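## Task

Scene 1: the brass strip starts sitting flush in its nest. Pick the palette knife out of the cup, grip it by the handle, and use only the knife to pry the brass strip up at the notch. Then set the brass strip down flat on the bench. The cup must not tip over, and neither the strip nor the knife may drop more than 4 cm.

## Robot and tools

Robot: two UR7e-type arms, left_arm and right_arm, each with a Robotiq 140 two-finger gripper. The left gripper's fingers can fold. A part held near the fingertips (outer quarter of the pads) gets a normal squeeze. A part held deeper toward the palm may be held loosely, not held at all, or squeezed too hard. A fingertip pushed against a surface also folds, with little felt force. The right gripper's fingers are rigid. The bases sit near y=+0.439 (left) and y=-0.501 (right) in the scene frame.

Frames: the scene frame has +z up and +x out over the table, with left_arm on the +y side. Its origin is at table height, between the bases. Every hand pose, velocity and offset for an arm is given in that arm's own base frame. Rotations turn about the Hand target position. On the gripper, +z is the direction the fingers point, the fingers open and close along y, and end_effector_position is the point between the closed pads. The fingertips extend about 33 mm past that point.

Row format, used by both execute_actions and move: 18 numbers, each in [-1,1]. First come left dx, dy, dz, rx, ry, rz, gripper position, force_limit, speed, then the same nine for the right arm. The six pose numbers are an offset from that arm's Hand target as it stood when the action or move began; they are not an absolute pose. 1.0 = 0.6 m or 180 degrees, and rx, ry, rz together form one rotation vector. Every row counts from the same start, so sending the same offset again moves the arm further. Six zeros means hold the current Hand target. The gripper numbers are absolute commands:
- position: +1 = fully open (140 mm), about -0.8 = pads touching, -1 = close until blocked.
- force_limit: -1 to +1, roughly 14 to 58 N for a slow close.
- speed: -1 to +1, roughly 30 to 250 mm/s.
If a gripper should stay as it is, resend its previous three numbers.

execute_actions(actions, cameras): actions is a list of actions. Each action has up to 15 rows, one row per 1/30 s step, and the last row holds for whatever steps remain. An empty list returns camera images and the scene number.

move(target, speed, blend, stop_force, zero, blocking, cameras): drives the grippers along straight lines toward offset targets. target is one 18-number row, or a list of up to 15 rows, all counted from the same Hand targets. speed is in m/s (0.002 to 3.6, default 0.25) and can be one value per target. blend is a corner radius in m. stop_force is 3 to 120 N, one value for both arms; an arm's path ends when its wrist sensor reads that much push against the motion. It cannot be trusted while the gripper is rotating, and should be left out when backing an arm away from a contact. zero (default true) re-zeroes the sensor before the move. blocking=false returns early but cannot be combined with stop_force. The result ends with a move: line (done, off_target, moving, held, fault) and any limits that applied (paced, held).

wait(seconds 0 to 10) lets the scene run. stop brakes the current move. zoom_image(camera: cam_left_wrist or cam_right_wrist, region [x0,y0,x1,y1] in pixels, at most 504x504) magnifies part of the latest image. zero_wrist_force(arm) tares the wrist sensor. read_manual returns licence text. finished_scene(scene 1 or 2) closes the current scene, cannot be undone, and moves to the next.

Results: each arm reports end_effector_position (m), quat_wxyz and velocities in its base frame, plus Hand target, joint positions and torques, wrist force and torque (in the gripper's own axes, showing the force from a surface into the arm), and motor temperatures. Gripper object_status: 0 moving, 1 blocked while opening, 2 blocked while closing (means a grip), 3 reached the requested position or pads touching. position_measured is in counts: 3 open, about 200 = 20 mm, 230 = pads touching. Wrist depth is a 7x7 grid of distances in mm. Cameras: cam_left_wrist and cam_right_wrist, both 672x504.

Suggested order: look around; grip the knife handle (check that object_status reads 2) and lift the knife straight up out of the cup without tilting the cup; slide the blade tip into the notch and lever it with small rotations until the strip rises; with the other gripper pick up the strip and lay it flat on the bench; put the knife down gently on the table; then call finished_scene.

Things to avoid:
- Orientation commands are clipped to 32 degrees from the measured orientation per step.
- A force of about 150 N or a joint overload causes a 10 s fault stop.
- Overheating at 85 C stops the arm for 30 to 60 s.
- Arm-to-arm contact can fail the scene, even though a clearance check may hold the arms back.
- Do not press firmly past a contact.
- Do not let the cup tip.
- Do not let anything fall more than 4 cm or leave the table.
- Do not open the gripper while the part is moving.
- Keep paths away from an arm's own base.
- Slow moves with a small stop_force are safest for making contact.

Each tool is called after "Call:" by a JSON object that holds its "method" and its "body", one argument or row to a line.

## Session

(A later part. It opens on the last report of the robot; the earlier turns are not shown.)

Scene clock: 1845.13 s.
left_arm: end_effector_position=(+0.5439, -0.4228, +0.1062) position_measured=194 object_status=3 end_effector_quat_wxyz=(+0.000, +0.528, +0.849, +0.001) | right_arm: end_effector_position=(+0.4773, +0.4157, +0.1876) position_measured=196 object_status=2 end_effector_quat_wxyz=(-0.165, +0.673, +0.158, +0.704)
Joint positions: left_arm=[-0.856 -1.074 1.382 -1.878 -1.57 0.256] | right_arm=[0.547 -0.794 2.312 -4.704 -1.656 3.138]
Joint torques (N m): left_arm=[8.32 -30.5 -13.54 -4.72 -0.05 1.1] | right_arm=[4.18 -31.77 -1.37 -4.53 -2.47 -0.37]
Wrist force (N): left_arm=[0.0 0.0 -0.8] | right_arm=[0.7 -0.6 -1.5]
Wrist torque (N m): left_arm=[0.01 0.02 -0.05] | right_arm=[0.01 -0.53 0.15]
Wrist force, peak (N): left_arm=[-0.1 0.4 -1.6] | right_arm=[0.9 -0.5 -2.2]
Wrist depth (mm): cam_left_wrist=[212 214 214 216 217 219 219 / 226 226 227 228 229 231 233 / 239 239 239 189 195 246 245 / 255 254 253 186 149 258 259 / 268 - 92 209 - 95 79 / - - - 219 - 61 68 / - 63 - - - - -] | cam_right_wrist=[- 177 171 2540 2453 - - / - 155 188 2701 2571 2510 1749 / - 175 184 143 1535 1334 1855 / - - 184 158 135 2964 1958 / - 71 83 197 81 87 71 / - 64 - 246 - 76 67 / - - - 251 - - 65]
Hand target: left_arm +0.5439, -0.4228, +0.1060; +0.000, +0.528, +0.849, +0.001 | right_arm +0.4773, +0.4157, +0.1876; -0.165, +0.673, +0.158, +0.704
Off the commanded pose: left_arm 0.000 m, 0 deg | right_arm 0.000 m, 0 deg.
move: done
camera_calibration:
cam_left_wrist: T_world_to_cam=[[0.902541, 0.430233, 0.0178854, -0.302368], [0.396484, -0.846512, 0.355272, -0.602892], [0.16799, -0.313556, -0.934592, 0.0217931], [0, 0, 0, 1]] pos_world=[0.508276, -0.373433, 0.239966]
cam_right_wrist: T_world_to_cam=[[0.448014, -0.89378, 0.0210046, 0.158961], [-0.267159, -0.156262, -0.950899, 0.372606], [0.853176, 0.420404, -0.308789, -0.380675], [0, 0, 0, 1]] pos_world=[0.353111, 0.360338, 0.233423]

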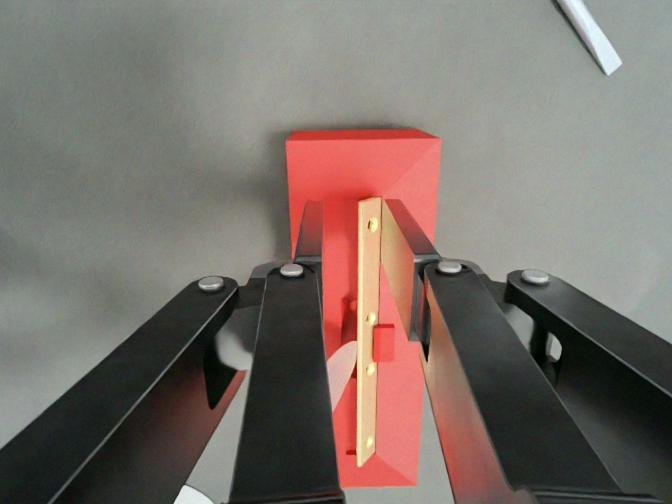

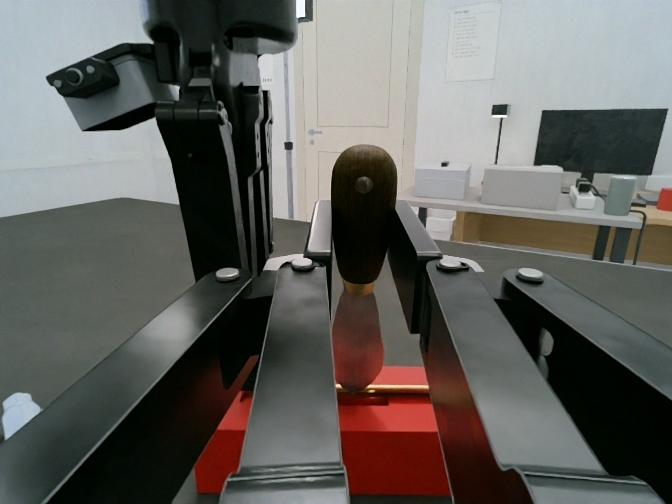

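Call:
{"method": "move", "body": {
  "target": [
    [0.003,0.0015,0,0,0,0,-0.51,-1,0,0,0,0,0,0,0,-0.98,1,-1],
    [0.003,0.0015,-0.028,0,0,0,-0.51,-1,0,0,0,0,0,0,0,-0.98,1,-1]
  ],
  "speed": 0.02,
  "stop_force": 4,
  "cameras": ["cam_left_wrist","cam_right_wrist"]
}}

Call:
{"method": "zoom_image", "body": {
  "camera": "cam_left_wrist",
  "region": [290, 180, 430, 340]
}}

Call:
{"method": "zoom_image", "body": {
  "camera": "cam_right_wrist",
  "region": [180, 340, 440, 430]
}}

Scene clock: 1861.83 s.
left_arm: end_effector_position=(+0.5457, -0.4219, +0.0892) position_measured=194 object_status=3 end_effector_quat_wxyz=(+0.000, +0.528, +0.849, +0.001) | right_arm: end_effector_position=(+0.4773, +0.4157, +0.1876) position_measured=196 object_status=2 end_effector_quat_wxyz=(-0.165, +0.673, +0.158, +0.704)
Joint positions: left_arm=[-0.853 -1.059 1.404 -1.915 -1.57 0.259] | right_arm=[0.547 -0.794 2.312 -4.704 -1.656 3.138]
Joint torques (N m): left_arm=[8.49 -32.49 -15.4 -4.38 0.2 1.05] | right_arm=[3.87 -31.71 -2.03 -4.53 -2.57 -0.43]
Wrist force (N): left_arm=[0.1 0.3 -0.9] | right_arm=[-0.1 -0.4 -1.6]
Wrist torque (N m): left_arm=[0.09 -0.01 -0.05] | right_arm=[0.03 -0.50 0.15]
Wrist force, peak (N): left_arm=[0.1 0.2 -1.4] | right_arm=[1.2 -0.7 -1.9]
Wrist depth (mm): cam_left_wrist=[199 198 199 201 201 203 204 / 211 211 209 210 211 214 213 / 221 221 - 172 175 228 231 / 235 239 238 178 150 239 244 / 248 - 92 190 - 95 84 / - - - 199 - 61 68 / - 63 - 227 - - -] | cam_right_wrist=[- 168 171 3048 2294 - 1824 / - 189 187 2923 2510 1922 1654 / - - 189 143 1442 1317 1888 / - - 183 157 157 2294 1503 / - 71 83 196 81 87 81 / - 64 - 248 - 76 67 / - - - 250 - - 65]
Hand target: left_arm +0.5457, -0.4219, +0.0892; +0.000, +0.528, +0.849, +0.001 | right_arm +0.4773, +0.4157, +0.1876; -0.165, +0.673, +0.158, +0.704
Off the commanded pose: left_arm 0.000 m, 0 deg | right_arm 0.000 m, 0 deg.
move: done
camera_calibration:
cam_left_wrist: T_world_to_cam=[[0.902526, 0.430261, 0.0179698, -0.304077], [0.396477, -0.8465, 0.355309, -0.596804], [0.168087, -0.313551, -0.934576, 0.00583351], [0, 0, 0, 1]] pos_world=[0.510076, -0.372533, 0.222966]
cam_right_wrist: T_world_to_cam=[[0.448014, -0.89378, 0.0210046, 0.158961], [-0.267159, -0.156262, -0.950899, 0.372606], [0.853176, 0.420404, -0.308789, -0.380675], [0, 0, 0, 1]] pos_world=[0.353111, 0.360338, 0.233423]

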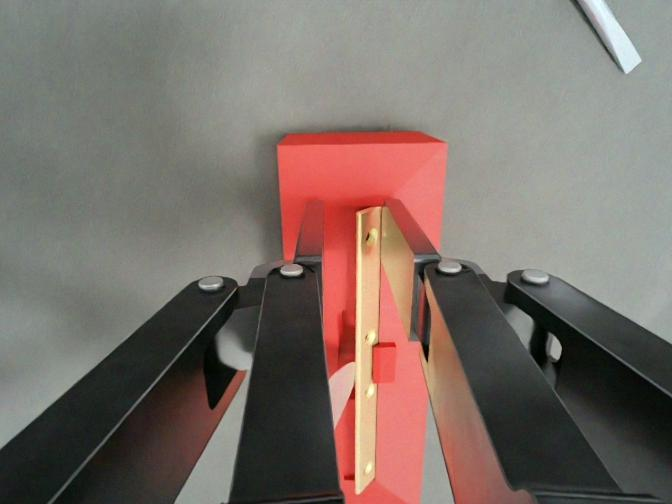

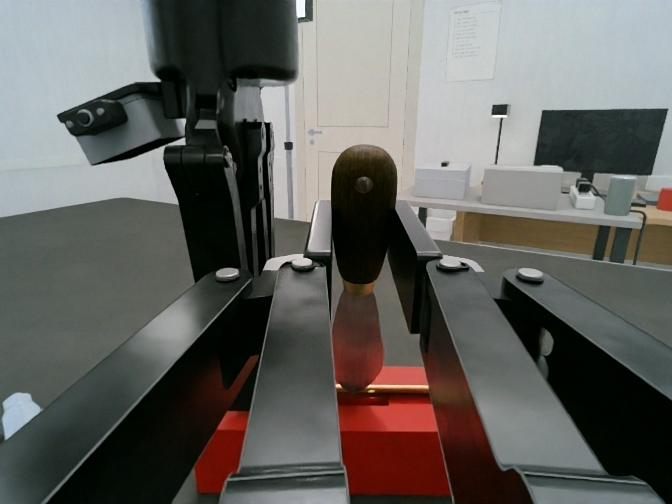

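Scaled by 3.150 from the camera's 672x504 image, which has a finer 960x720 frame.

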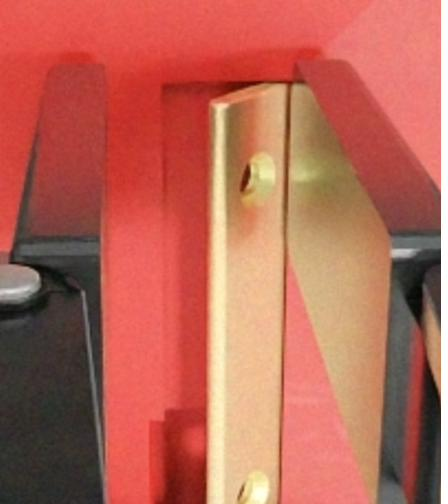

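Scaled by 1.938 from the camera's 672x504 image, which has a finer 960x720 frame.

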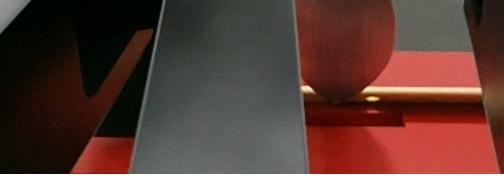

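Call:
{"method": "execute_actions", "body": {
  "actions": [
    [[0,0,0,0,0,0,-0.61,-1,-1,0,0,0,0,0,0,-0.98,1,-1]]
  ],
  "cameras": ["cam_left_wrist","cam_right_wrist"]
}}

Call:
{"method": "zoom_image", "body": {
  "camera": "cam_left_wrist",
  "region": [290, 180, 430, 340]
}}

Call:
{"method": "zoom_image", "body": {
  "camera": "cam_right_wrist",
  "region": [320, 340, 440, 430]
}}

Scene clock: 1881.20 s.
left_arm: end_effector_position=(+0.5457, -0.4219, +0.0892) position_measured=206 object_status=3 end_effector_quat_wxyz=(+0.000, +0.528, +0.849, +0.001) | right_arm: end_effector_position=(+0.4773, +0.4157, +0.1876) position_measured=196 object_status=2 end_effector_quat_wxyz=(-0.165, +0.673, +0.158, +0.704)
Joint positions: left_arm=[-0.853 -1.059 1.404 -1.915 -1.57 0.259] | right_arm=[0.547 -0.794 2.312 -4.704 -1.656 3.138]
Joint torques (N m): left_arm=[7.39 -32.64 -14.95 -4.33 -1.28 0.77] | right_arm=[2.65 -31.69 -2.54 -4.42 -2.47 -0.32]
Wrist force (N): left_arm=[0.0 0.1 -0.8] | right_arm=[-0.5 -0.4 -1.4]
Wrist torque (N m): left_arm=[0.03 0.01 -0.04] | right_arm=[0.03 -0.44 0.15]
Wrist force, peak (N): left_arm=[0.2 0.2 -1.2] | right_arm=[0.9 -0.6 -2.0]
Wrist depth (mm): cam_left_wrist=[198 199 199 201 201 203 203 / 211 210 211 210 212 214 214 / 222 224 223 172 175 224 229 / 234 237 234 169 136 241 243 / 251 - 93 92 - 95 253 / - 62 - 187 - 61 67 / - 63 - - - - -] | cam_right_wrist=[- 169 171 2571 2425 2481 - / 2845 196 187 2701 3048 2453 1707 / - - 184 143 1482 1317 1641 / - - 184 158 135 2510 2092 / 509 71 83 197 81 87 - / - 64 - 247 - 76 67 / - - - 250 - - 65]
Hand target: left_arm +0.5457, -0.4219, +0.0892; +0.000, +0.528, +0.849, +0.001 | right_arm +0.4773, +0.4157, +0.1876; -0.165, +0.673, +0.158, +0.704
Off the commanded pose: left_arm 0.000 m, 0 deg | right_arm 0.000 m, 0 deg.
camera_calibration:
cam_left_wrist: T_world_to_cam=[[0.902526, 0.430261, 0.0179698, -0.304077], [0.396477, -0.8465, 0.355309, -0.596804], [0.168087, -0.313551, -0.934576, 0.00583351], [0, 0, 0, 1]] pos_world=[0.510076, -0.372533, 0.222966]
cam_right_wrist: T_world_to_cam=[[0.448014, -0.89378, 0.0210046, 0.158961], [-0.267159, -0.156262, -0.950899, 0.372606], [0.853176, 0.420404, -0.308789, -0.380675], [0, 0, 0, 1]] pos_world=[0.353111, 0.360338, 0.233423]

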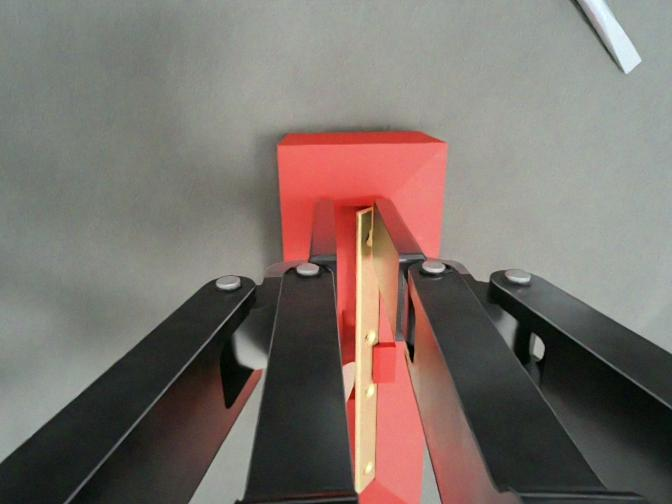

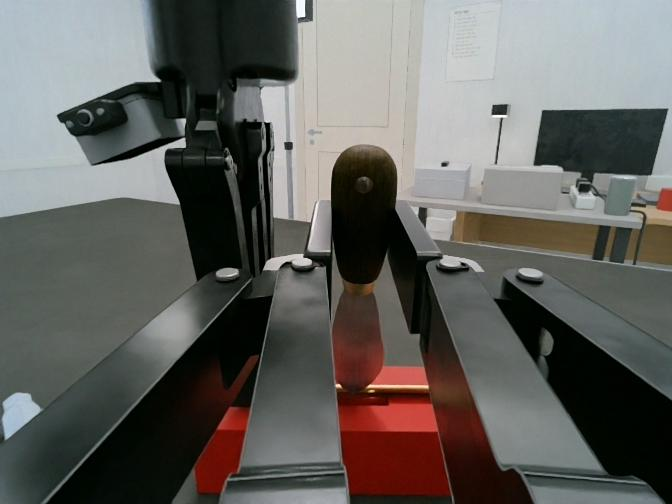

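Scaled by 3.150 from the camera's 672x504 image, which has a finer 960x720 frame.

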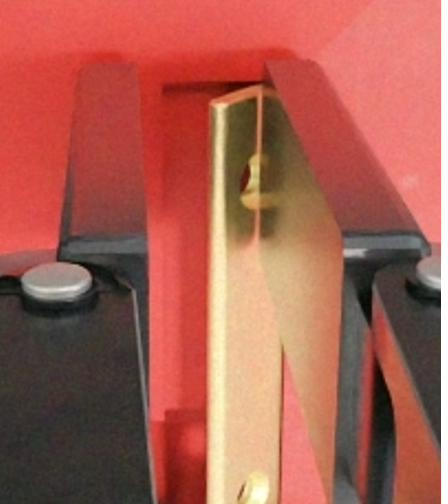

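Scaled by 4.200 from the camera's 672x504 image, which has a finer 960x720 frame.

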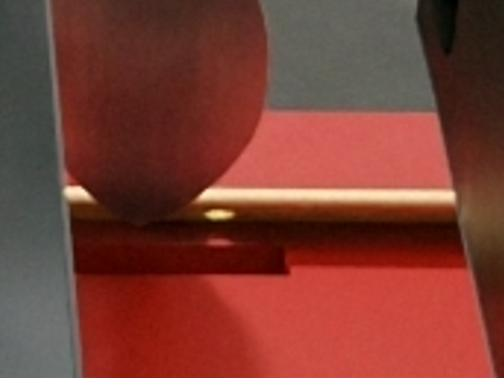

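Call:
{"method": "execute_actions", "body": {
  "actions": [
    [[0,0,0,0,0,0,-0.65,-1,-1,0,0,0,0,0,0,-0.98,1,-1]]
  ],
  "cameras": ["cam_left_wrist","cam_right_wrist"]
}}

Call:
{"method": "zoom_image", "body": {
  "camera": "cam_left_wrist",
  "region": [290, 180, 430, 340]
}}

Call:
{"method": "zoom_image", "body": {
  "camera": "cam_right_wrist",
  "region": [320, 340, 440, 430]
}}

Scene clock: 1888.60 s.
left_arm: end_effector_position=(+0.5457, -0.4219, +0.0892) position_measured=211 object_status=3 end_effector_quat_wxyz=(+0.000, +0.528, +0.849, +0.001) | right_arm: end_effector_position=(+0.4773, +0.4157, +0.1876) position_measured=196 object_status=2 end_effector_quat_wxyz=(-0.165, +0.673, +0.158, +0.704)
Joint positions: left_arm=[-0.853 -1.059 1.404 -1.915 -1.57 0.259] | right_arm=[0.547 -0.794 2.312 -4.704 -1.656 3.138]
Joint torques (N m): left_arm=[4.53 -33.26 -15.46 -1.87 -1.25 0.42] | right_arm=[3.52 -32.25 -2.64 -4.38 -2.47 -0.17]
Wrist force (N): left_arm=[-0.5 2.4 -1.6] | right_arm=[-0.4 -0.6 -1.6]
Wrist torque (N m): left_arm=[0.00 -0.04 -0.07] | right_arm=[-0.01 -0.50 0.16]
Wrist force, peak (N): left_arm=[-0.4 1.8 -2.9] | right_arm=[1.3 -0.5 -2.0]
Wrist depth (mm): cam_left_wrist=[199 201 199 196 203 205 202 / 211 210 210 211 213 215 215 / 221 222 223 171 175 226 227 / 234 237 226 174 179 241 244 / 250 - 95 92 99 96 255 / - - - 68 - - 67 / - - - - - - 68] | cam_right_wrist=[- 169 171 2246 2246 2134 - / - 195 187 2667 2481 2701 1763 / - 170 184 143 1492 1317 1888 / - 787 184 158 134 2223 1129 / 470 71 83 75 81 87 72 / - 64 - 247 - 76 67 / - - - 249 - - 65]
Hand target: left_arm +0.5457, -0.4219, +0.0892; +0.000, +0.528, +0.849, +0.001 | right_arm +0.4773, +0.4157, +0.1876; -0.165, +0.673, +0.158, +0.704
Off the commanded pose: left_arm 0.000 m, 0 deg | right_arm 0.000 m, 0 deg.
camera_calibration:
cam_left_wrist: T_world_to_cam=[[0.902526, 0.430261, 0.0179698, -0.304077], [0.396477, -0.8465, 0.355309, -0.596804], [0.168087, -0.313551, -0.934576, 0.00583351], [0, 0, 0, 1]] pos_world=[0.510076, -0.372533, 0.222966]
cam_right_wrist: T_world_to_cam=[[0.448014, -0.89378, 0.0210046, 0.158961], [-0.267159, -0.156262, -0.950899, 0.372606], [0.853176, 0.420404, -0.308789, -0.380675], [0, 0, 0, 1]] pos_world=[0.353111, 0.360338, 0.233423]

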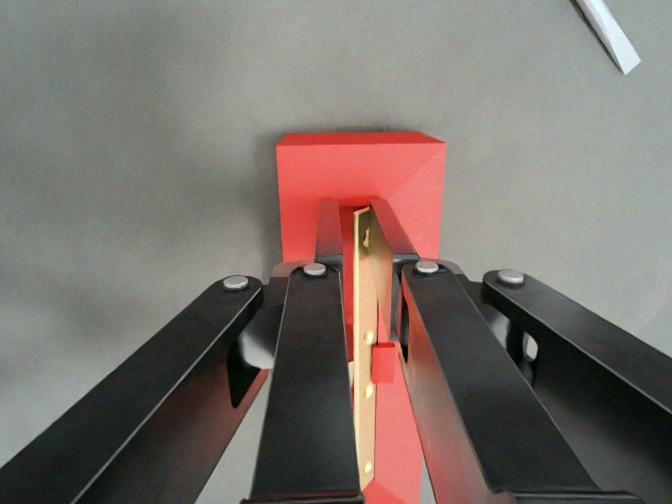

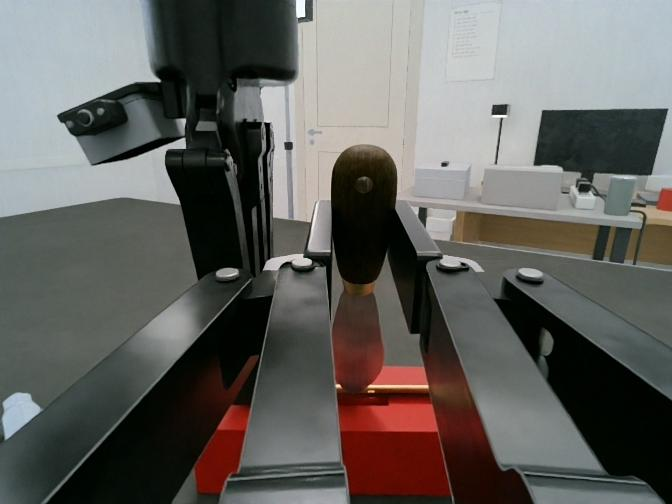

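Scaled by 3.150 from the camera's 672x504 image, which has a finer 960x720 frame.

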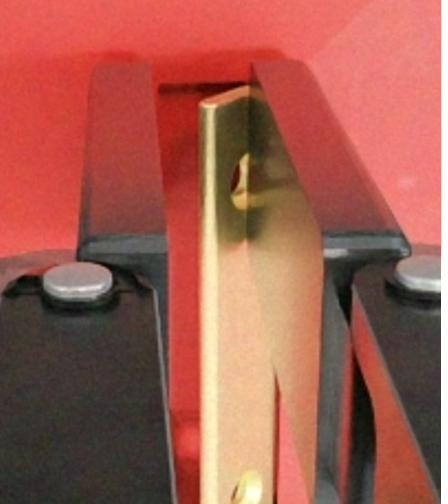

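Scaled by 4.200 from the camera's 672x504 image, which has a finer 960x720 frame.

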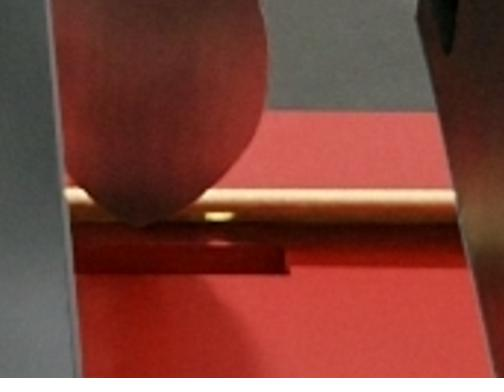

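Call:
{"method": "execute_actions", "body": {
  "actions": [
    [[0,0,0,0,0,0,-0.68,-1,-1,0,0,0,0,0,0,-0.98,1,-1]]
  ],
  "cameras": ["cam_left_wrist","cam_right_wrist"]
}}

Call:
{"method": "zoom_image", "body": {
  "camera": "cam_left_wrist",
  "region": [290, 180, 430, 340]
}}

Call:
{"method": "zoom_image", "body": {
  "camera": "cam_right_wrist",
  "region": [320, 340, 440, 430]
}}

Scene clock: 1895.63 s.
left_arm: end_effector_position=(+0.5457, -0.4219, +0.0892) position_measured=214 object_status=3 end_effector_quat_wxyz=(+0.000, +0.528, +0.849, +0.001) | right_arm: end_effector_position=(+0.4773, +0.4157, +0.1876) position_measured=196 object_status=2 end_effector_quat_wxyz=(-0.165, +0.673, +0.158, +0.704)
Joint positions: left_arm=[-0.853 -1.059 1.404 -1.915 -1.57 0.259] | right_arm=[0.547 -0.794 2.312 -4.704 -1.656 3.138]
Joint torques (N m): left_arm=[-7.45 -33.17 -14.82 -0.91 -1.32 0.31] | right_arm=[3.1 -31.96 -4.03 -4.4 -2.36 -0.18]
Wrist force (N): left_arm=[-0.4 2.7 -1.7] | right_arm=[-0.7 -0.7 -1.9]
Wrist torque (N m): left_arm=[0.01 -0.04 -0.07] | right_arm=[-0.04 -0.50 0.15]
Wrist force, peak (N): left_arm=[-0.3 2.0 -3.1] | right_arm=[0.9 -0.6 -2.3]
Wrist depth (mm): cam_left_wrist=[198 199 200 200 202 202 204 / 212 209 211 210 210 213 215 / 222 223 222 171 177 231 231 / 234 236 235 125 179 239 243 / 252 - 94 86 - 94 252 / - - - - - - 64 / - - - - - - 67] | cam_right_wrist=[- 170 171 2667 2398 - - / - 196 186 2736 2883 2270 1958 / - - 184 140 1513 1301 1872 / - - 184 164 134 2371 1166 / 472 71 83 203 81 87 444 / - 64 - 245 - 76 67 / - - - - - - 65]
Hand target: left_arm +0.5457, -0.4219, +0.0892; +0.000, +0.528, +0.849, +0.001 | right_arm +0.4773, +0.4157, +0.1876; -0.165, +0.673, +0.158, +0.704
Off the commanded pose: left_arm 0.000 m, 0 deg | right_arm 0.000 m, 0 deg.
camera_calibration:
cam_left_wrist: T_world_to_cam=[[0.902526, 0.430261, 0.0179698, -0.304077], [0.396477, -0.8465, 0.355309, -0.596804], [0.168087, -0.313551, -0.934576, 0.00583351], [0, 0, 0, 1]] pos_world=[0.510076, -0.372533, 0.222966]
cam_right_wrist: T_world_to_cam=[[0.448014, -0.89378, 0.0210046, 0.158961], [-0.267159, -0.156262, -0.950899, 0.372606], [0.853176, 0.420404, -0.308789, -0.380675], [0, 0, 0, 1]] pos_world=[0.353111, 0.360338, 0.233423]

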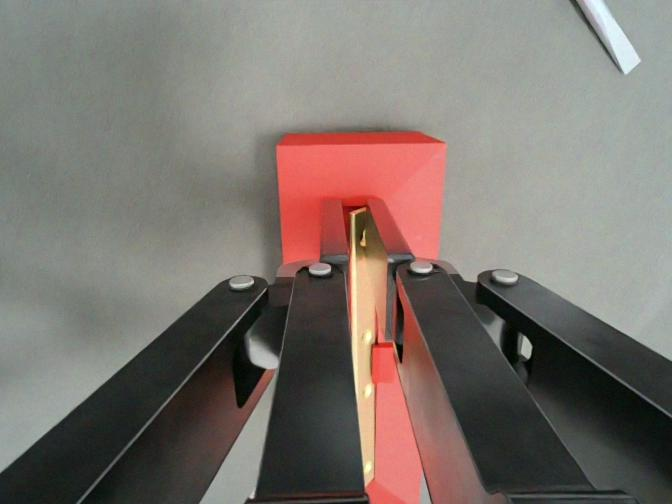

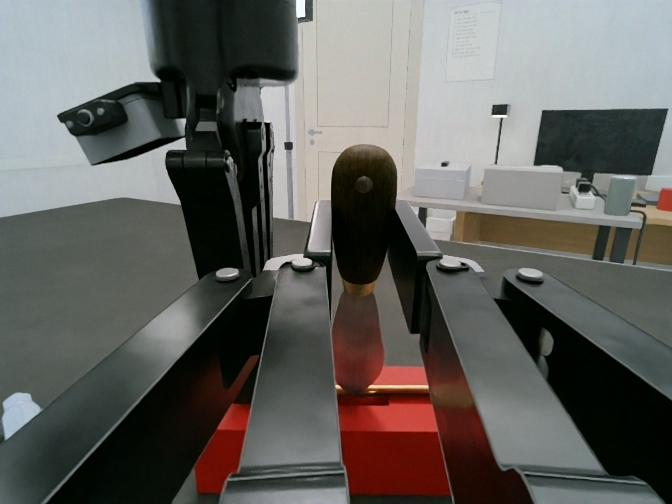

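Scaled by 3.150 from the camera's 672x504 image, which has a finer 960x720 frame.

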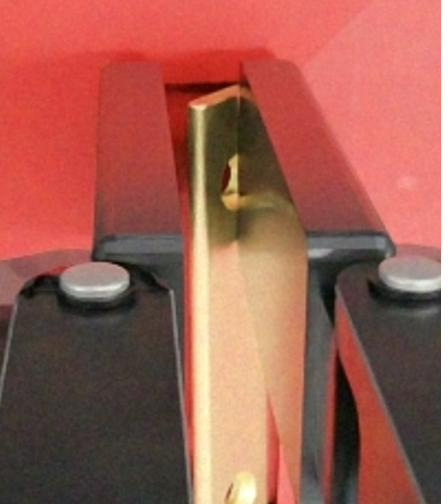

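Scaled by 4.200 from the camera's 672x504 image, which has a finer 960x720 frame.

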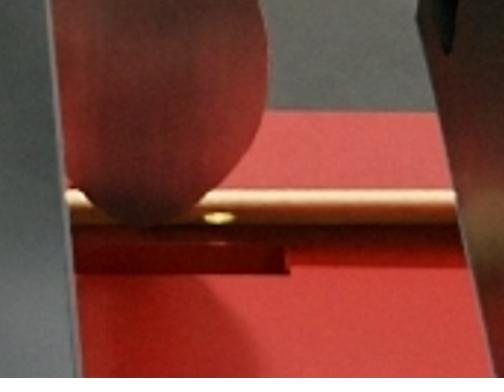

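Call:
{"method": "execute_actions", "body": {
  "actions": [
    [[0,0,0,0,0,0,-0.73,-1,-1,0,0,0,0,0,0,-0.98,1,-1]]
  ],
  "cameras": ["cam_left_wrist","cam_right_wrist"]
}}

Call:
{"method": "zoom_image", "body": {
  "camera": "cam_left_wrist",
  "region": [290, 180, 430, 340]
}}

Call:
{"method": "zoom_image", "body": {
  "camera": "cam_right_wrist",
  "region": [320, 340, 440, 430]
}}

Scene clock: 1903.43 s.
left_arm: end_effector_position=(+0.5457, -0.4219, +0.0892) position_measured=221 object_status=3 end_effector_quat_wxyz=(+0.000, +0.528, +0.849, +0.001) | right_arm: end_effector_position=(+0.4773, +0.4157, +0.1876) position_measured=196 object_status=2 end_effector_quat_wxyz=(-0.165, +0.673, +0.158, +0.704)
Joint positions: left_arm=[-0.853 -1.059 1.404 -1.915 -1.57 0.259] | right_arm=[0.547 -0.794 2.312 -4.704 -1.656 3.138]
Joint torques (N m): left_arm=[-10.22 -33.29 -14.94 -1.44 -1.3 0.11] | right_arm=[3.23 -31.49 -4.65 -4.32 -2.33 -0.26]
Wrist force (N): left_arm=[0.9 3.5 -7.8] | right_arm=[-0.5 -0.4 -1.9]
Wrist torque (N m): left_arm=[-0.03 -0.03 -0.20] | right_arm=[0.04 -0.55 0.15]
Wrist force, peak (N): left_arm=[1.1 2.9 -9.1] | right_arm=[1.2 -0.5 -2.6]
Wrist depth (mm): cam_left_wrist=[198 197 200 202 203 202 203 / 211 212 209 210 211 212 218 / 220 223 224 171 172 229 230 / 237 236 - 117 180 241 243 / 250 - 95 85 - 95 256 / - - - - - - 63 / - - - - - - -] | cam_right_wrist=[- 169 171 2510 2510 2294 - / 2540 197 187 2701 2319 2155 2032 / - - 184 143 1492 1334 1940 / 639 - 185 158 135 2319 1179 / 506 71 83 202 81 87 72 / - 64 - 245 - 76 67 / - - - 250 - - 65]
Hand target: left_arm +0.5457, -0.4219, +0.0892; +0.000, +0.528, +0.849, +0.001 | right_arm +0.4773, +0.4157, +0.1876; -0.165, +0.673, +0.158, +0.704
Off the commanded pose: left_arm 0.000 m, 0 deg | right_arm 0.000 m, 0 deg.
camera_calibration:
cam_left_wrist: T_world_to_cam=[[0.902526, 0.430261, 0.0179698, -0.304077], [0.396477, -0.8465, 0.355309, -0.596804], [0.168087, -0.313551, -0.934576, 0.00583351], [0, 0, 0, 1]] pos_world=[0.510076, -0.372533, 0.222966]
cam_right_wrist: T_world_to_cam=[[0.448014, -0.89378, 0.0210046, 0.158961], [-0.267159, -0.156262, -0.950899, 0.372606], [0.853176, 0.420404, -0.308789, -0.380675], [0, 0, 0, 1]] pos_world=[0.353111, 0.360338, 0.233423]

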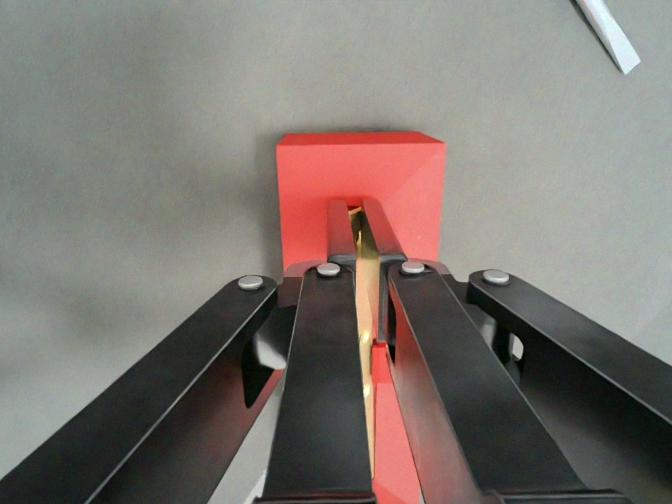

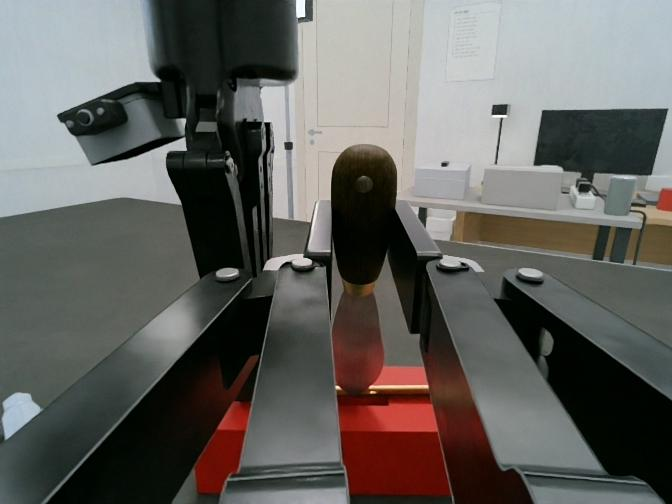

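Scaled by 3.150 from the camera's 672x504 image, which has a finer 960x720 frame.

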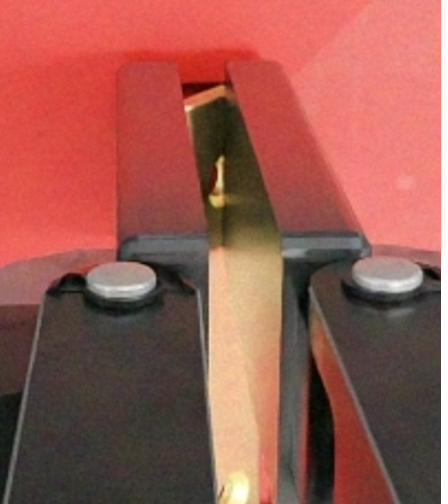

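Scaled by 4.200 from the camera's 672x504 image, which has a finer 960x720 frame.

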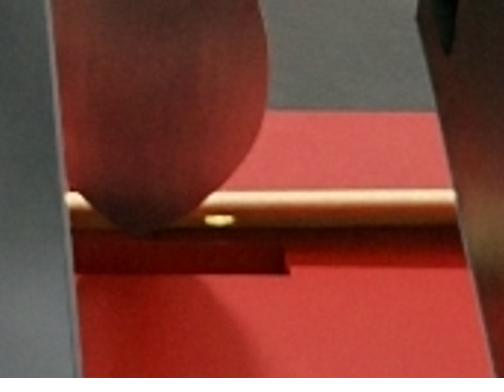

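Call:
{"method": "execute_actions", "body": {
  "actions": [
    [[0,0,0,0,0,0,-1,-1,-1,0,0,0,0,0,0,-0.98,1,-1]]
  ],
  "cameras": ["cam_left_wrist","cam_right_wrist"]
}}

Call:
{"method": "zoom_image", "body": {
  "camera": "cam_left_wrist",
  "region": [290, 180, 430, 340]
}}

Call:
{"method": "zoom_image", "body": {
  "camera": "cam_right_wrist",
  "region": [320, 340, 440, 430]
}}

Scene clock: 1913.90 s.
left_arm: end_effector_position=(+0.5457, -0.4219, +0.0892) position_measured=221 object_status=2 end_effector_quat_wxyz=(+0.000, +0.528, +0.849, +0.001) | right_arm: end_effector_position=(+0.4773, +0.4157, +0.1876) position_measured=196 object_status=2 end_effector_quat_wxyz=(-0.165, +0.673, +0.158, +0.704)
Joint positions: left_arm=[-0.853 -1.059 1.404 -1.915 -1.57 0.259] | right_arm=[0.547 -0.794 2.312 -4.704 -1.656 3.138]
Joint torques (N m): left_arm=[-10.39 -32.98 -15 -2.12 -1.21 0.03] | right_arm=[3.2 -31.36 -5 -4.19 -2.23 -0.19]
Wrist force (N): left_arm=[1.2 3.3 -7.8] | right_arm=[-0.1 -0.6 -2.1]
Wrist torque (N m): left_arm=[-0.05 -0.10 -0.20] | right_arm=[0.01 -0.61 0.16]
Wrist force, peak (N): left_arm=[1.2 2.9 -9.3] | right_arm=[1.2 -0.5 -2.6]
Wrist depth (mm): cam_left_wrist=[199 199 199 200 202 202 204 / 212 210 211 209 211 215 216 / 222 223 223 172 177 - 228 / - 237 236 117 179 242 244 / 251 - 95 85 - 84 75 / - - - - - - 64 / - - - - - - -] | cam_right_wrist=[- 169 171 2481 2345 1922 2177 / - 196 187 2771 2667 2371 1994 / - 163 184 143 1452 1325 1888 / - - 185 158 135 2510 1461 / 507 71 83 202 81 87 71 / - 64 - 246 - 76 67 / - - - - - - 65]
Hand target: left_arm +0.5457, -0.4219, +0.0892; +0.000, +0.528, +0.849, +0.001 | right_arm +0.4773, +0.4157, +0.1876; -0.165, +0.673, +0.158, +0.704
Off the commanded pose: left_arm 0.000 m, 0 deg | right_arm 0.000 m, 0 deg.
camera_calibration:
cam_left_wrist: T_world_to_cam=[[0.902526, 0.430261, 0.0179698, -0.304077], [0.396477, -0.8465, 0.355309, -0.596804], [0.168087, -0.313551, -0.934576, 0.00583351], [0, 0, 0, 1]] pos_world=[0.510076, -0.372533, 0.222966]
cam_right_wrist: T_world_to_cam=[[0.448014, -0.89378, 0.0210046, 0.158961], [-0.267159, -0.156262, -0.950899, 0.372606], [0.853176, 0.420404, -0.308789, -0.380675], [0, 0, 0, 1]] pos_world=[0.353111, 0.360338, 0.233423]

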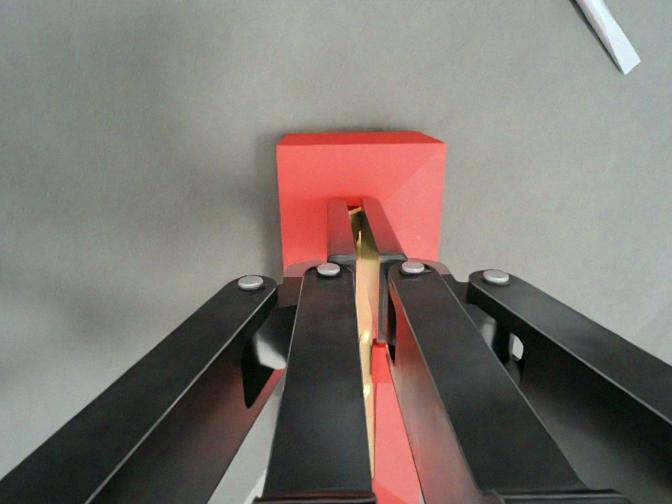

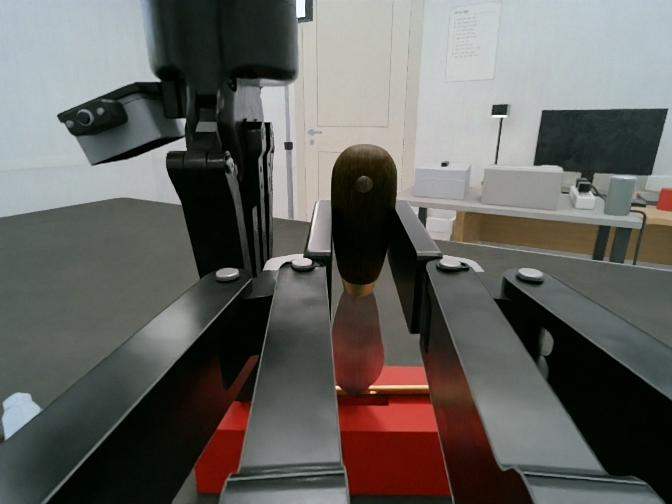

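Scaled by 3.150 from the camera's 672x504 image, which has a finer 960x720 frame.

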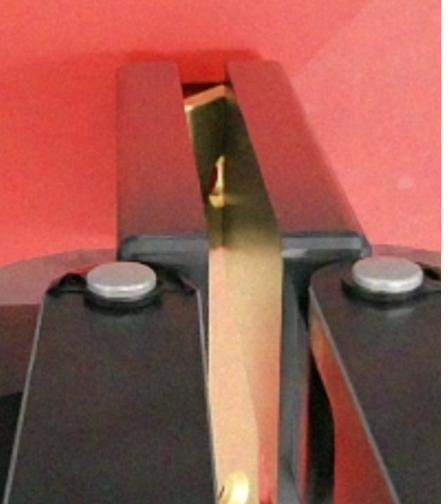

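Scaled by 4.200 from the camera's 672x504 image, which has a finer 960x720 frame.

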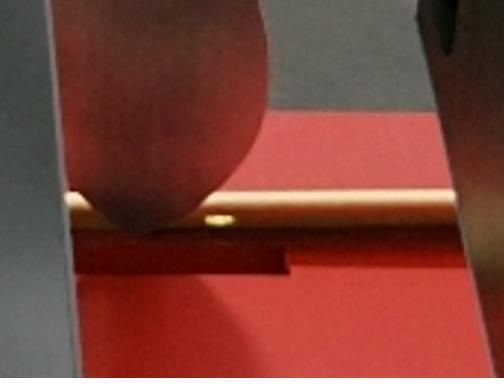

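Call:
{"method": "execute_actions", "body": {
  "actions": [
    [[0,0,0,0,0,0,-0.70,-1,-1,0,0,0,0,0,0,-0.98,1,-1]]
  ],
  "cameras": []
}}

Call:
{"method": "move", "body": {
  "target": [
    [0,0,-0.0045,0,0,0,-0.70,-1,-1,0,0,0,0,0,0,-0.98,1,-1]
  ],
  "speed": 0.01,
  "cameras": ["cam_left_wrist","cam_right_wrist"]
}}

Call:
{"method": "zoom_image", "body": {
  "camera": "cam_left_wrist",
  "region": [290, 180, 430, 340]
}}

Call:
{"method": "zoom_image", "body": {
  "camera": "cam_right_wrist",
  "region": [320, 340, 440, 430]
}}

Scene clock: 1952.77 s.
left_arm: end_effector_position=(+0.5457, -0.4219, +0.0892) position_measured=217 object_status=3 end_effector_quat_wxyz=(+0.000, +0.528, +0.849, +0.001) | right_arm: end_effector_position=(+0.4773, +0.4157, +0.1876) position_measured=196 object_status=2 end_effector_quat_wxyz=(-0.165, +0.673, +0.158, +0.704)
Joint positions: left_arm=[-0.853 -1.059 1.404 -1.915 -1.57 0.259] | right_arm=[0.547 -0.794 2.312 -4.704 -1.656 3.138]
Joint torques (N m): left_arm=[-10.01 -33.12 -15.34 -2.71 -1.19 -0.09] | right_arm=[2.81 -31.85 -5.76 -4.13 -2.18 -0.16]
Wrist force (N): left_arm=[0.2 2.2 -4.0] | right_arm=[-0.4 -0.6 -1.9]
Wrist torque (N m): left_arm=[0.04 -0.01 -0.07] | right_arm=[-0.01 -0.48 0.15]
Wrist force, peak (N): left_arm=[1.1 3.0 -9.1] | right_arm=[0.9 -0.5 -2.7]
Wrist depth (mm): cam_left_wrist=[198 199 200 201 200 202 203 / 207 210 211 210 211 214 216 / - 219 223 172 175 225 228 / 239 238 236 117 179 242 244 / 251 - 95 85 - 96 255 / - - - - - - 63 / - - - - - - 68] | cam_right_wrist=[- 169 171 2571 2398 2667 1824 / - 195 187 2923 2571 2223 1888 / - 163 193 143 1503 1317 1905 / 661 - 184 158 134 2845 1206 / 508 71 83 87 81 87 476 / - 64 - 244 - 76 67 / - - - 250 - - 65]
Hand target: left_arm +0.5457, -0.4219, +0.0892; +0.000, +0.528, +0.849, +0.001 | right_arm +0.4773, +0.4157, +0.1876; -0.165, +0.673, +0.158, +0.704
Off the commanded pose: left_arm 0.000 m, 0 deg | right_arm 0.000 m, 0 deg.
No camera images: "cameras" was empty.

Scene clock: 1953.47 s.
left_arm: end_effector_position=(+0.5457, -0.4219, +0.0868) position_measured=217 object_status=3 end_effector_quat_wxyz=(+0.000, +0.528, +0.849, +0.001) | right_arm: end_effector_position=(+0.4773, +0.4157, +0.1876) position_measured=196 object_status=2 end_effector_quat_wxyz=(-0.165, +0.673, +0.158, +0.704)
Joint positions: left_arm=[-0.853 -1.057 1.408 -1.921 -1.57 0.259] | right_arm=[0.547 -0.794 2.312 -4.704 -1.656 3.138]
Joint torques (N m): left_arm=[-9.94 -20.13 -7.34 -3.15 -1.24 -0.17] | right_arm=[3.02 -33.29 -5.75 -4.18 -2.18 -0.13]
Wrist force (N): left_arm=[3.6 1.8 -19.9] | right_arm=[-2.0 0.1 -1.8]
Wrist torque (N m): left_arm=[-0.06 -0.19 -0.13] | right_arm=[0.12 -0.55 0.14]
Wrist force, peak (N): left_arm=[3.6 1.8 -19.9] | right_arm=[-2.3 -0.2 -1.7]
Wrist depth (mm): cam_left_wrist=[196 197 195 199 200 200 200 / 210 205 - 207 208 212 213 / 220 220 221 170 173 225 234 / 233 232 233 117 177 238 241 / 250 243 95 86 - 96 254 / - - - - - - 64 / - - - - - - 68] | cam_right_wrist=[3387 170 171 2571 2345 2200 2771 / - 188 184 2701 2425 2092 1994 / - - 184 143 1442 1301 1872 / - - 184 157 134 2701 1888 / 510 71 83 202 81 87 445 / - 64 - 246 - 76 67 / - - - 250 - - 65]
Hand target: left_arm +0.5457, -0.4219, +0.0865; +0.000, +0.528, +0.849, +0.001 | right_arm +0.4773, +0.4157, +0.1876; -0.165, +0.673, +0.158, +0.704
Off the commanded pose: left_arm 0.000 m, 0 deg | right_arm 0.000 m, 0 deg.
move: done
camera_calibration:
cam_left_wrist: T_world_to_cam=[[0.9025, 0.430314, 0.0179979, -0.304005], [0.396497, -0.846441, 0.355426, -0.59593], [0.168179, -0.313636, -0.934531, 0.00340765], [0, 0, 0, 1]] pos_world=[0.510075, -0.372533, 0.220465]
cam_right_wrist: T_world_to_cam=[[0.448014, -0.89378, 0.0210046, 0.158961], [-0.267159, -0.156262, -0.950899, 0.372606], [0.853176, 0.420404, -0.308789, -0.380675], [0, 0, 0, 1]] pos_world=[0.353111, 0.360338, 0.233423]

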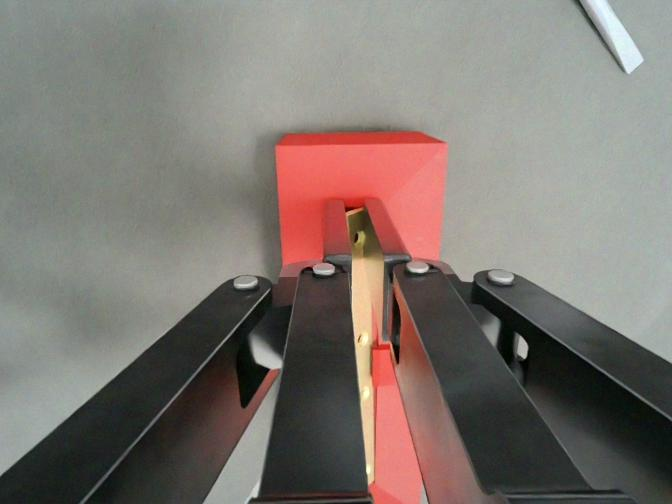

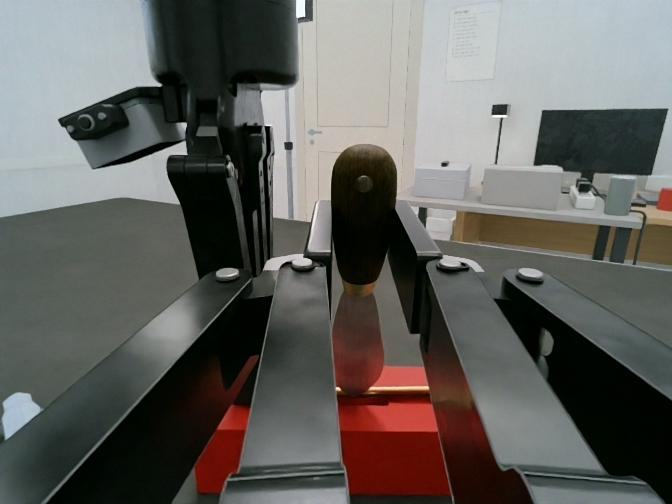

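Scaled by 3.150 from the camera's 672x504 image, which has a finer 960x720 frame.

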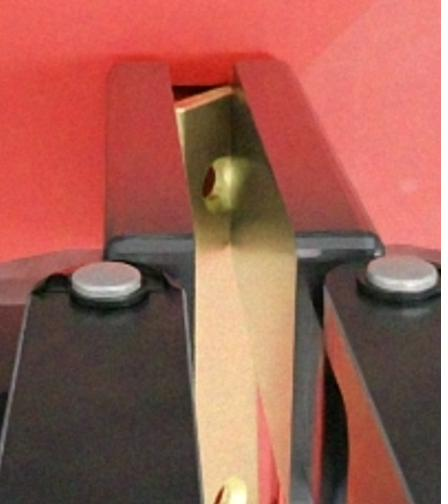

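Scaled by 4.200 from the camera's 672x504 image, which has a finer 960x720 frame.

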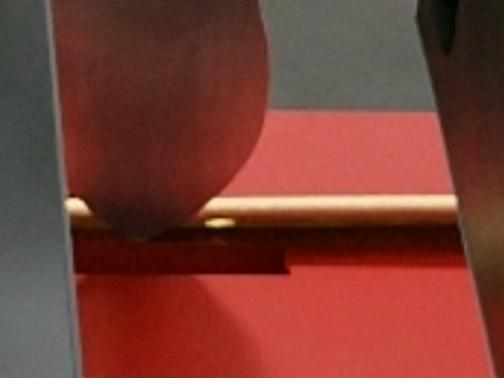

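Call:
{"method": "execute_actions", "body": {
  "actions": [
    [[0,0,0,0,0,0,-0.58,-1,-1,0,0,0,0,0,0,-0.98,1,-1]]
  ],
  "cameras": ["cam_left_wrist","cam_right_wrist"]
}}

Call:
{"method": "zoom_image", "body": {
  "camera": "cam_left_wrist",
  "region": [290, 180, 430, 340]
}}

Call:
{"method": "zoom_image", "body": {
  "camera": "cam_right_wrist",
  "region": [320, 340, 440, 430]
}}

Scene clock: 1961.47 s.
left_arm: end_effector_position=(+0.5457, -0.4218, +0.0863) position_measured=202 object_status=3 end_effector_quat_wxyz=(+0.000, +0.528, +0.849, +0.001) | right_arm: end_effector_position=(+0.4773, +0.4157, +0.1876) position_measured=196 object_status=2 end_effector_quat_wxyz=(-0.165, +0.673, +0.158, +0.704)
Joint positions: left_arm=[-0.853 -1.057 1.408 -1.922 -1.57 0.259] | right_arm=[0.547 -0.794 2.312 -4.704 -1.656 3.138]
Joint torques (N m): left_arm=[-8.5 -57.39 -29.2 -1.36 -1.14 -0.39] | right_arm=[2.92 -41.65 -6.82 -4.14 -2.16 -0.03]
Wrist force (N): left_arm=[0.1 0.4 -0.8] | right_arm=[-0.1 -0.5 0.2]
Wrist torque (N m): left_arm=[0.09 -0.01 -0.05] | right_arm=[0.04 -0.29 0.16]
Wrist force, peak (N): left_arm=[4.6 0.2 -27.6] | right_arm=[-2.8 -0.2 -1.7]
Wrist depth (mm): cam_left_wrist=[196 196 197 197 199 199 200 / 209 208 209 207 209 212 212 / 218 219 220 169 172 226 226 / 233 232 232 171 134 236 240 / - 87 93 188 - 95 250 / - 63 - 174 - 61 67 / - 61 - - - - -] | cam_right_wrist=[- 169 171 2634 2453 2200 1940 / - 193 176 2736 2540 2113 2013 / - - 184 143 1524 1301 1994 / 680 - 184 159 134 2177 1135 / 504 71 83 199 81 87 81 / - 64 - 257 - 76 67 / - - - 250 - - 65]
Hand target: left_arm +0.5457, -0.4219, +0.0865; +0.000, +0.528, +0.849, +0.001 | right_arm +0.4773, +0.4157, +0.1876; -0.165, +0.673, +0.158, +0.704
Off the commanded pose: left_arm 0.000 m, 0 deg | right_arm 0.000 m, 0 deg.
camera_calibration:
cam_left_wrist: T_world_to_cam=[[0.902507, 0.430305, 0.0178491, -0.303972], [0.396604, -0.846551, 0.355045, -0.5958], [0.167888, -0.313352, -0.934679, 0.00332332], [0, 0, 0, 1]] pos_world=[0.510075, -0.372533, 0.220068]
cam_right_wrist: T_world_to_cam=[[0.448014, -0.89378, 0.0210046, 0.158961], [-0.267159, -0.156262, -0.950899, 0.372606], [0.853176, 0.420404, -0.308789, -0.380675], [0, 0, 0, 1]] pos_world=[0.353111, 0.360338, 0.233423]

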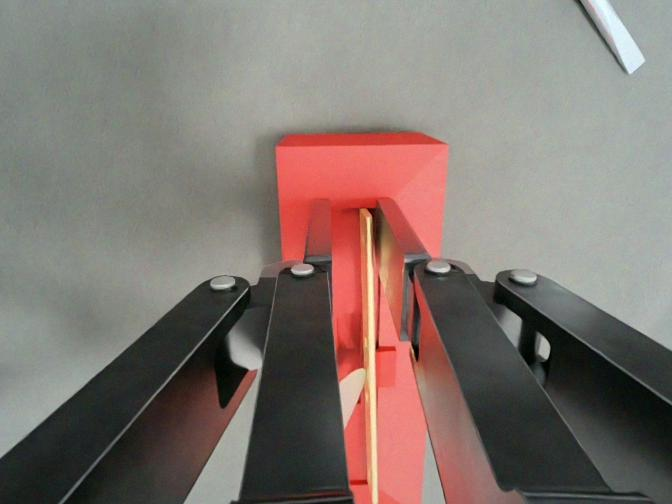

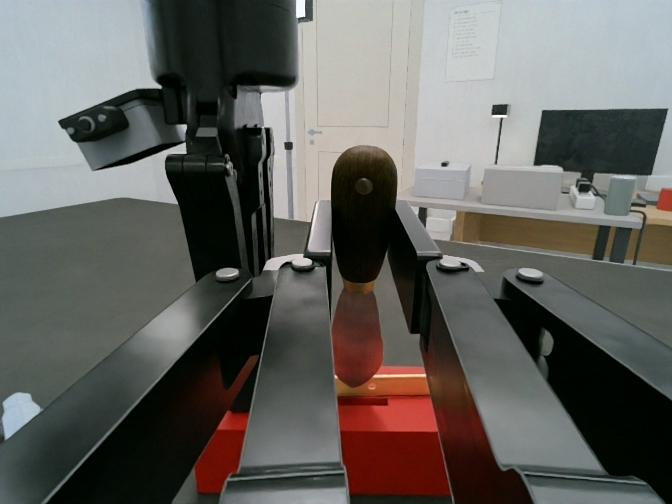

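Scaled by 3.150 from the camera's 672x504 image, which has a finer 960x720 frame.

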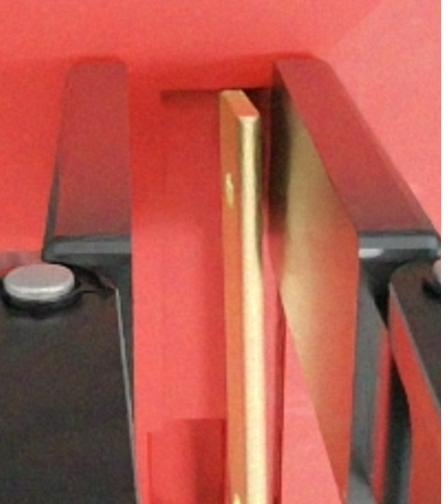

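Scaled by 4.200 from the camera's 672x504 image, which has a finer 960x720 frame.

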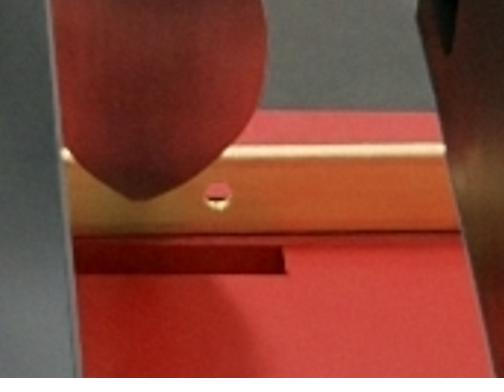

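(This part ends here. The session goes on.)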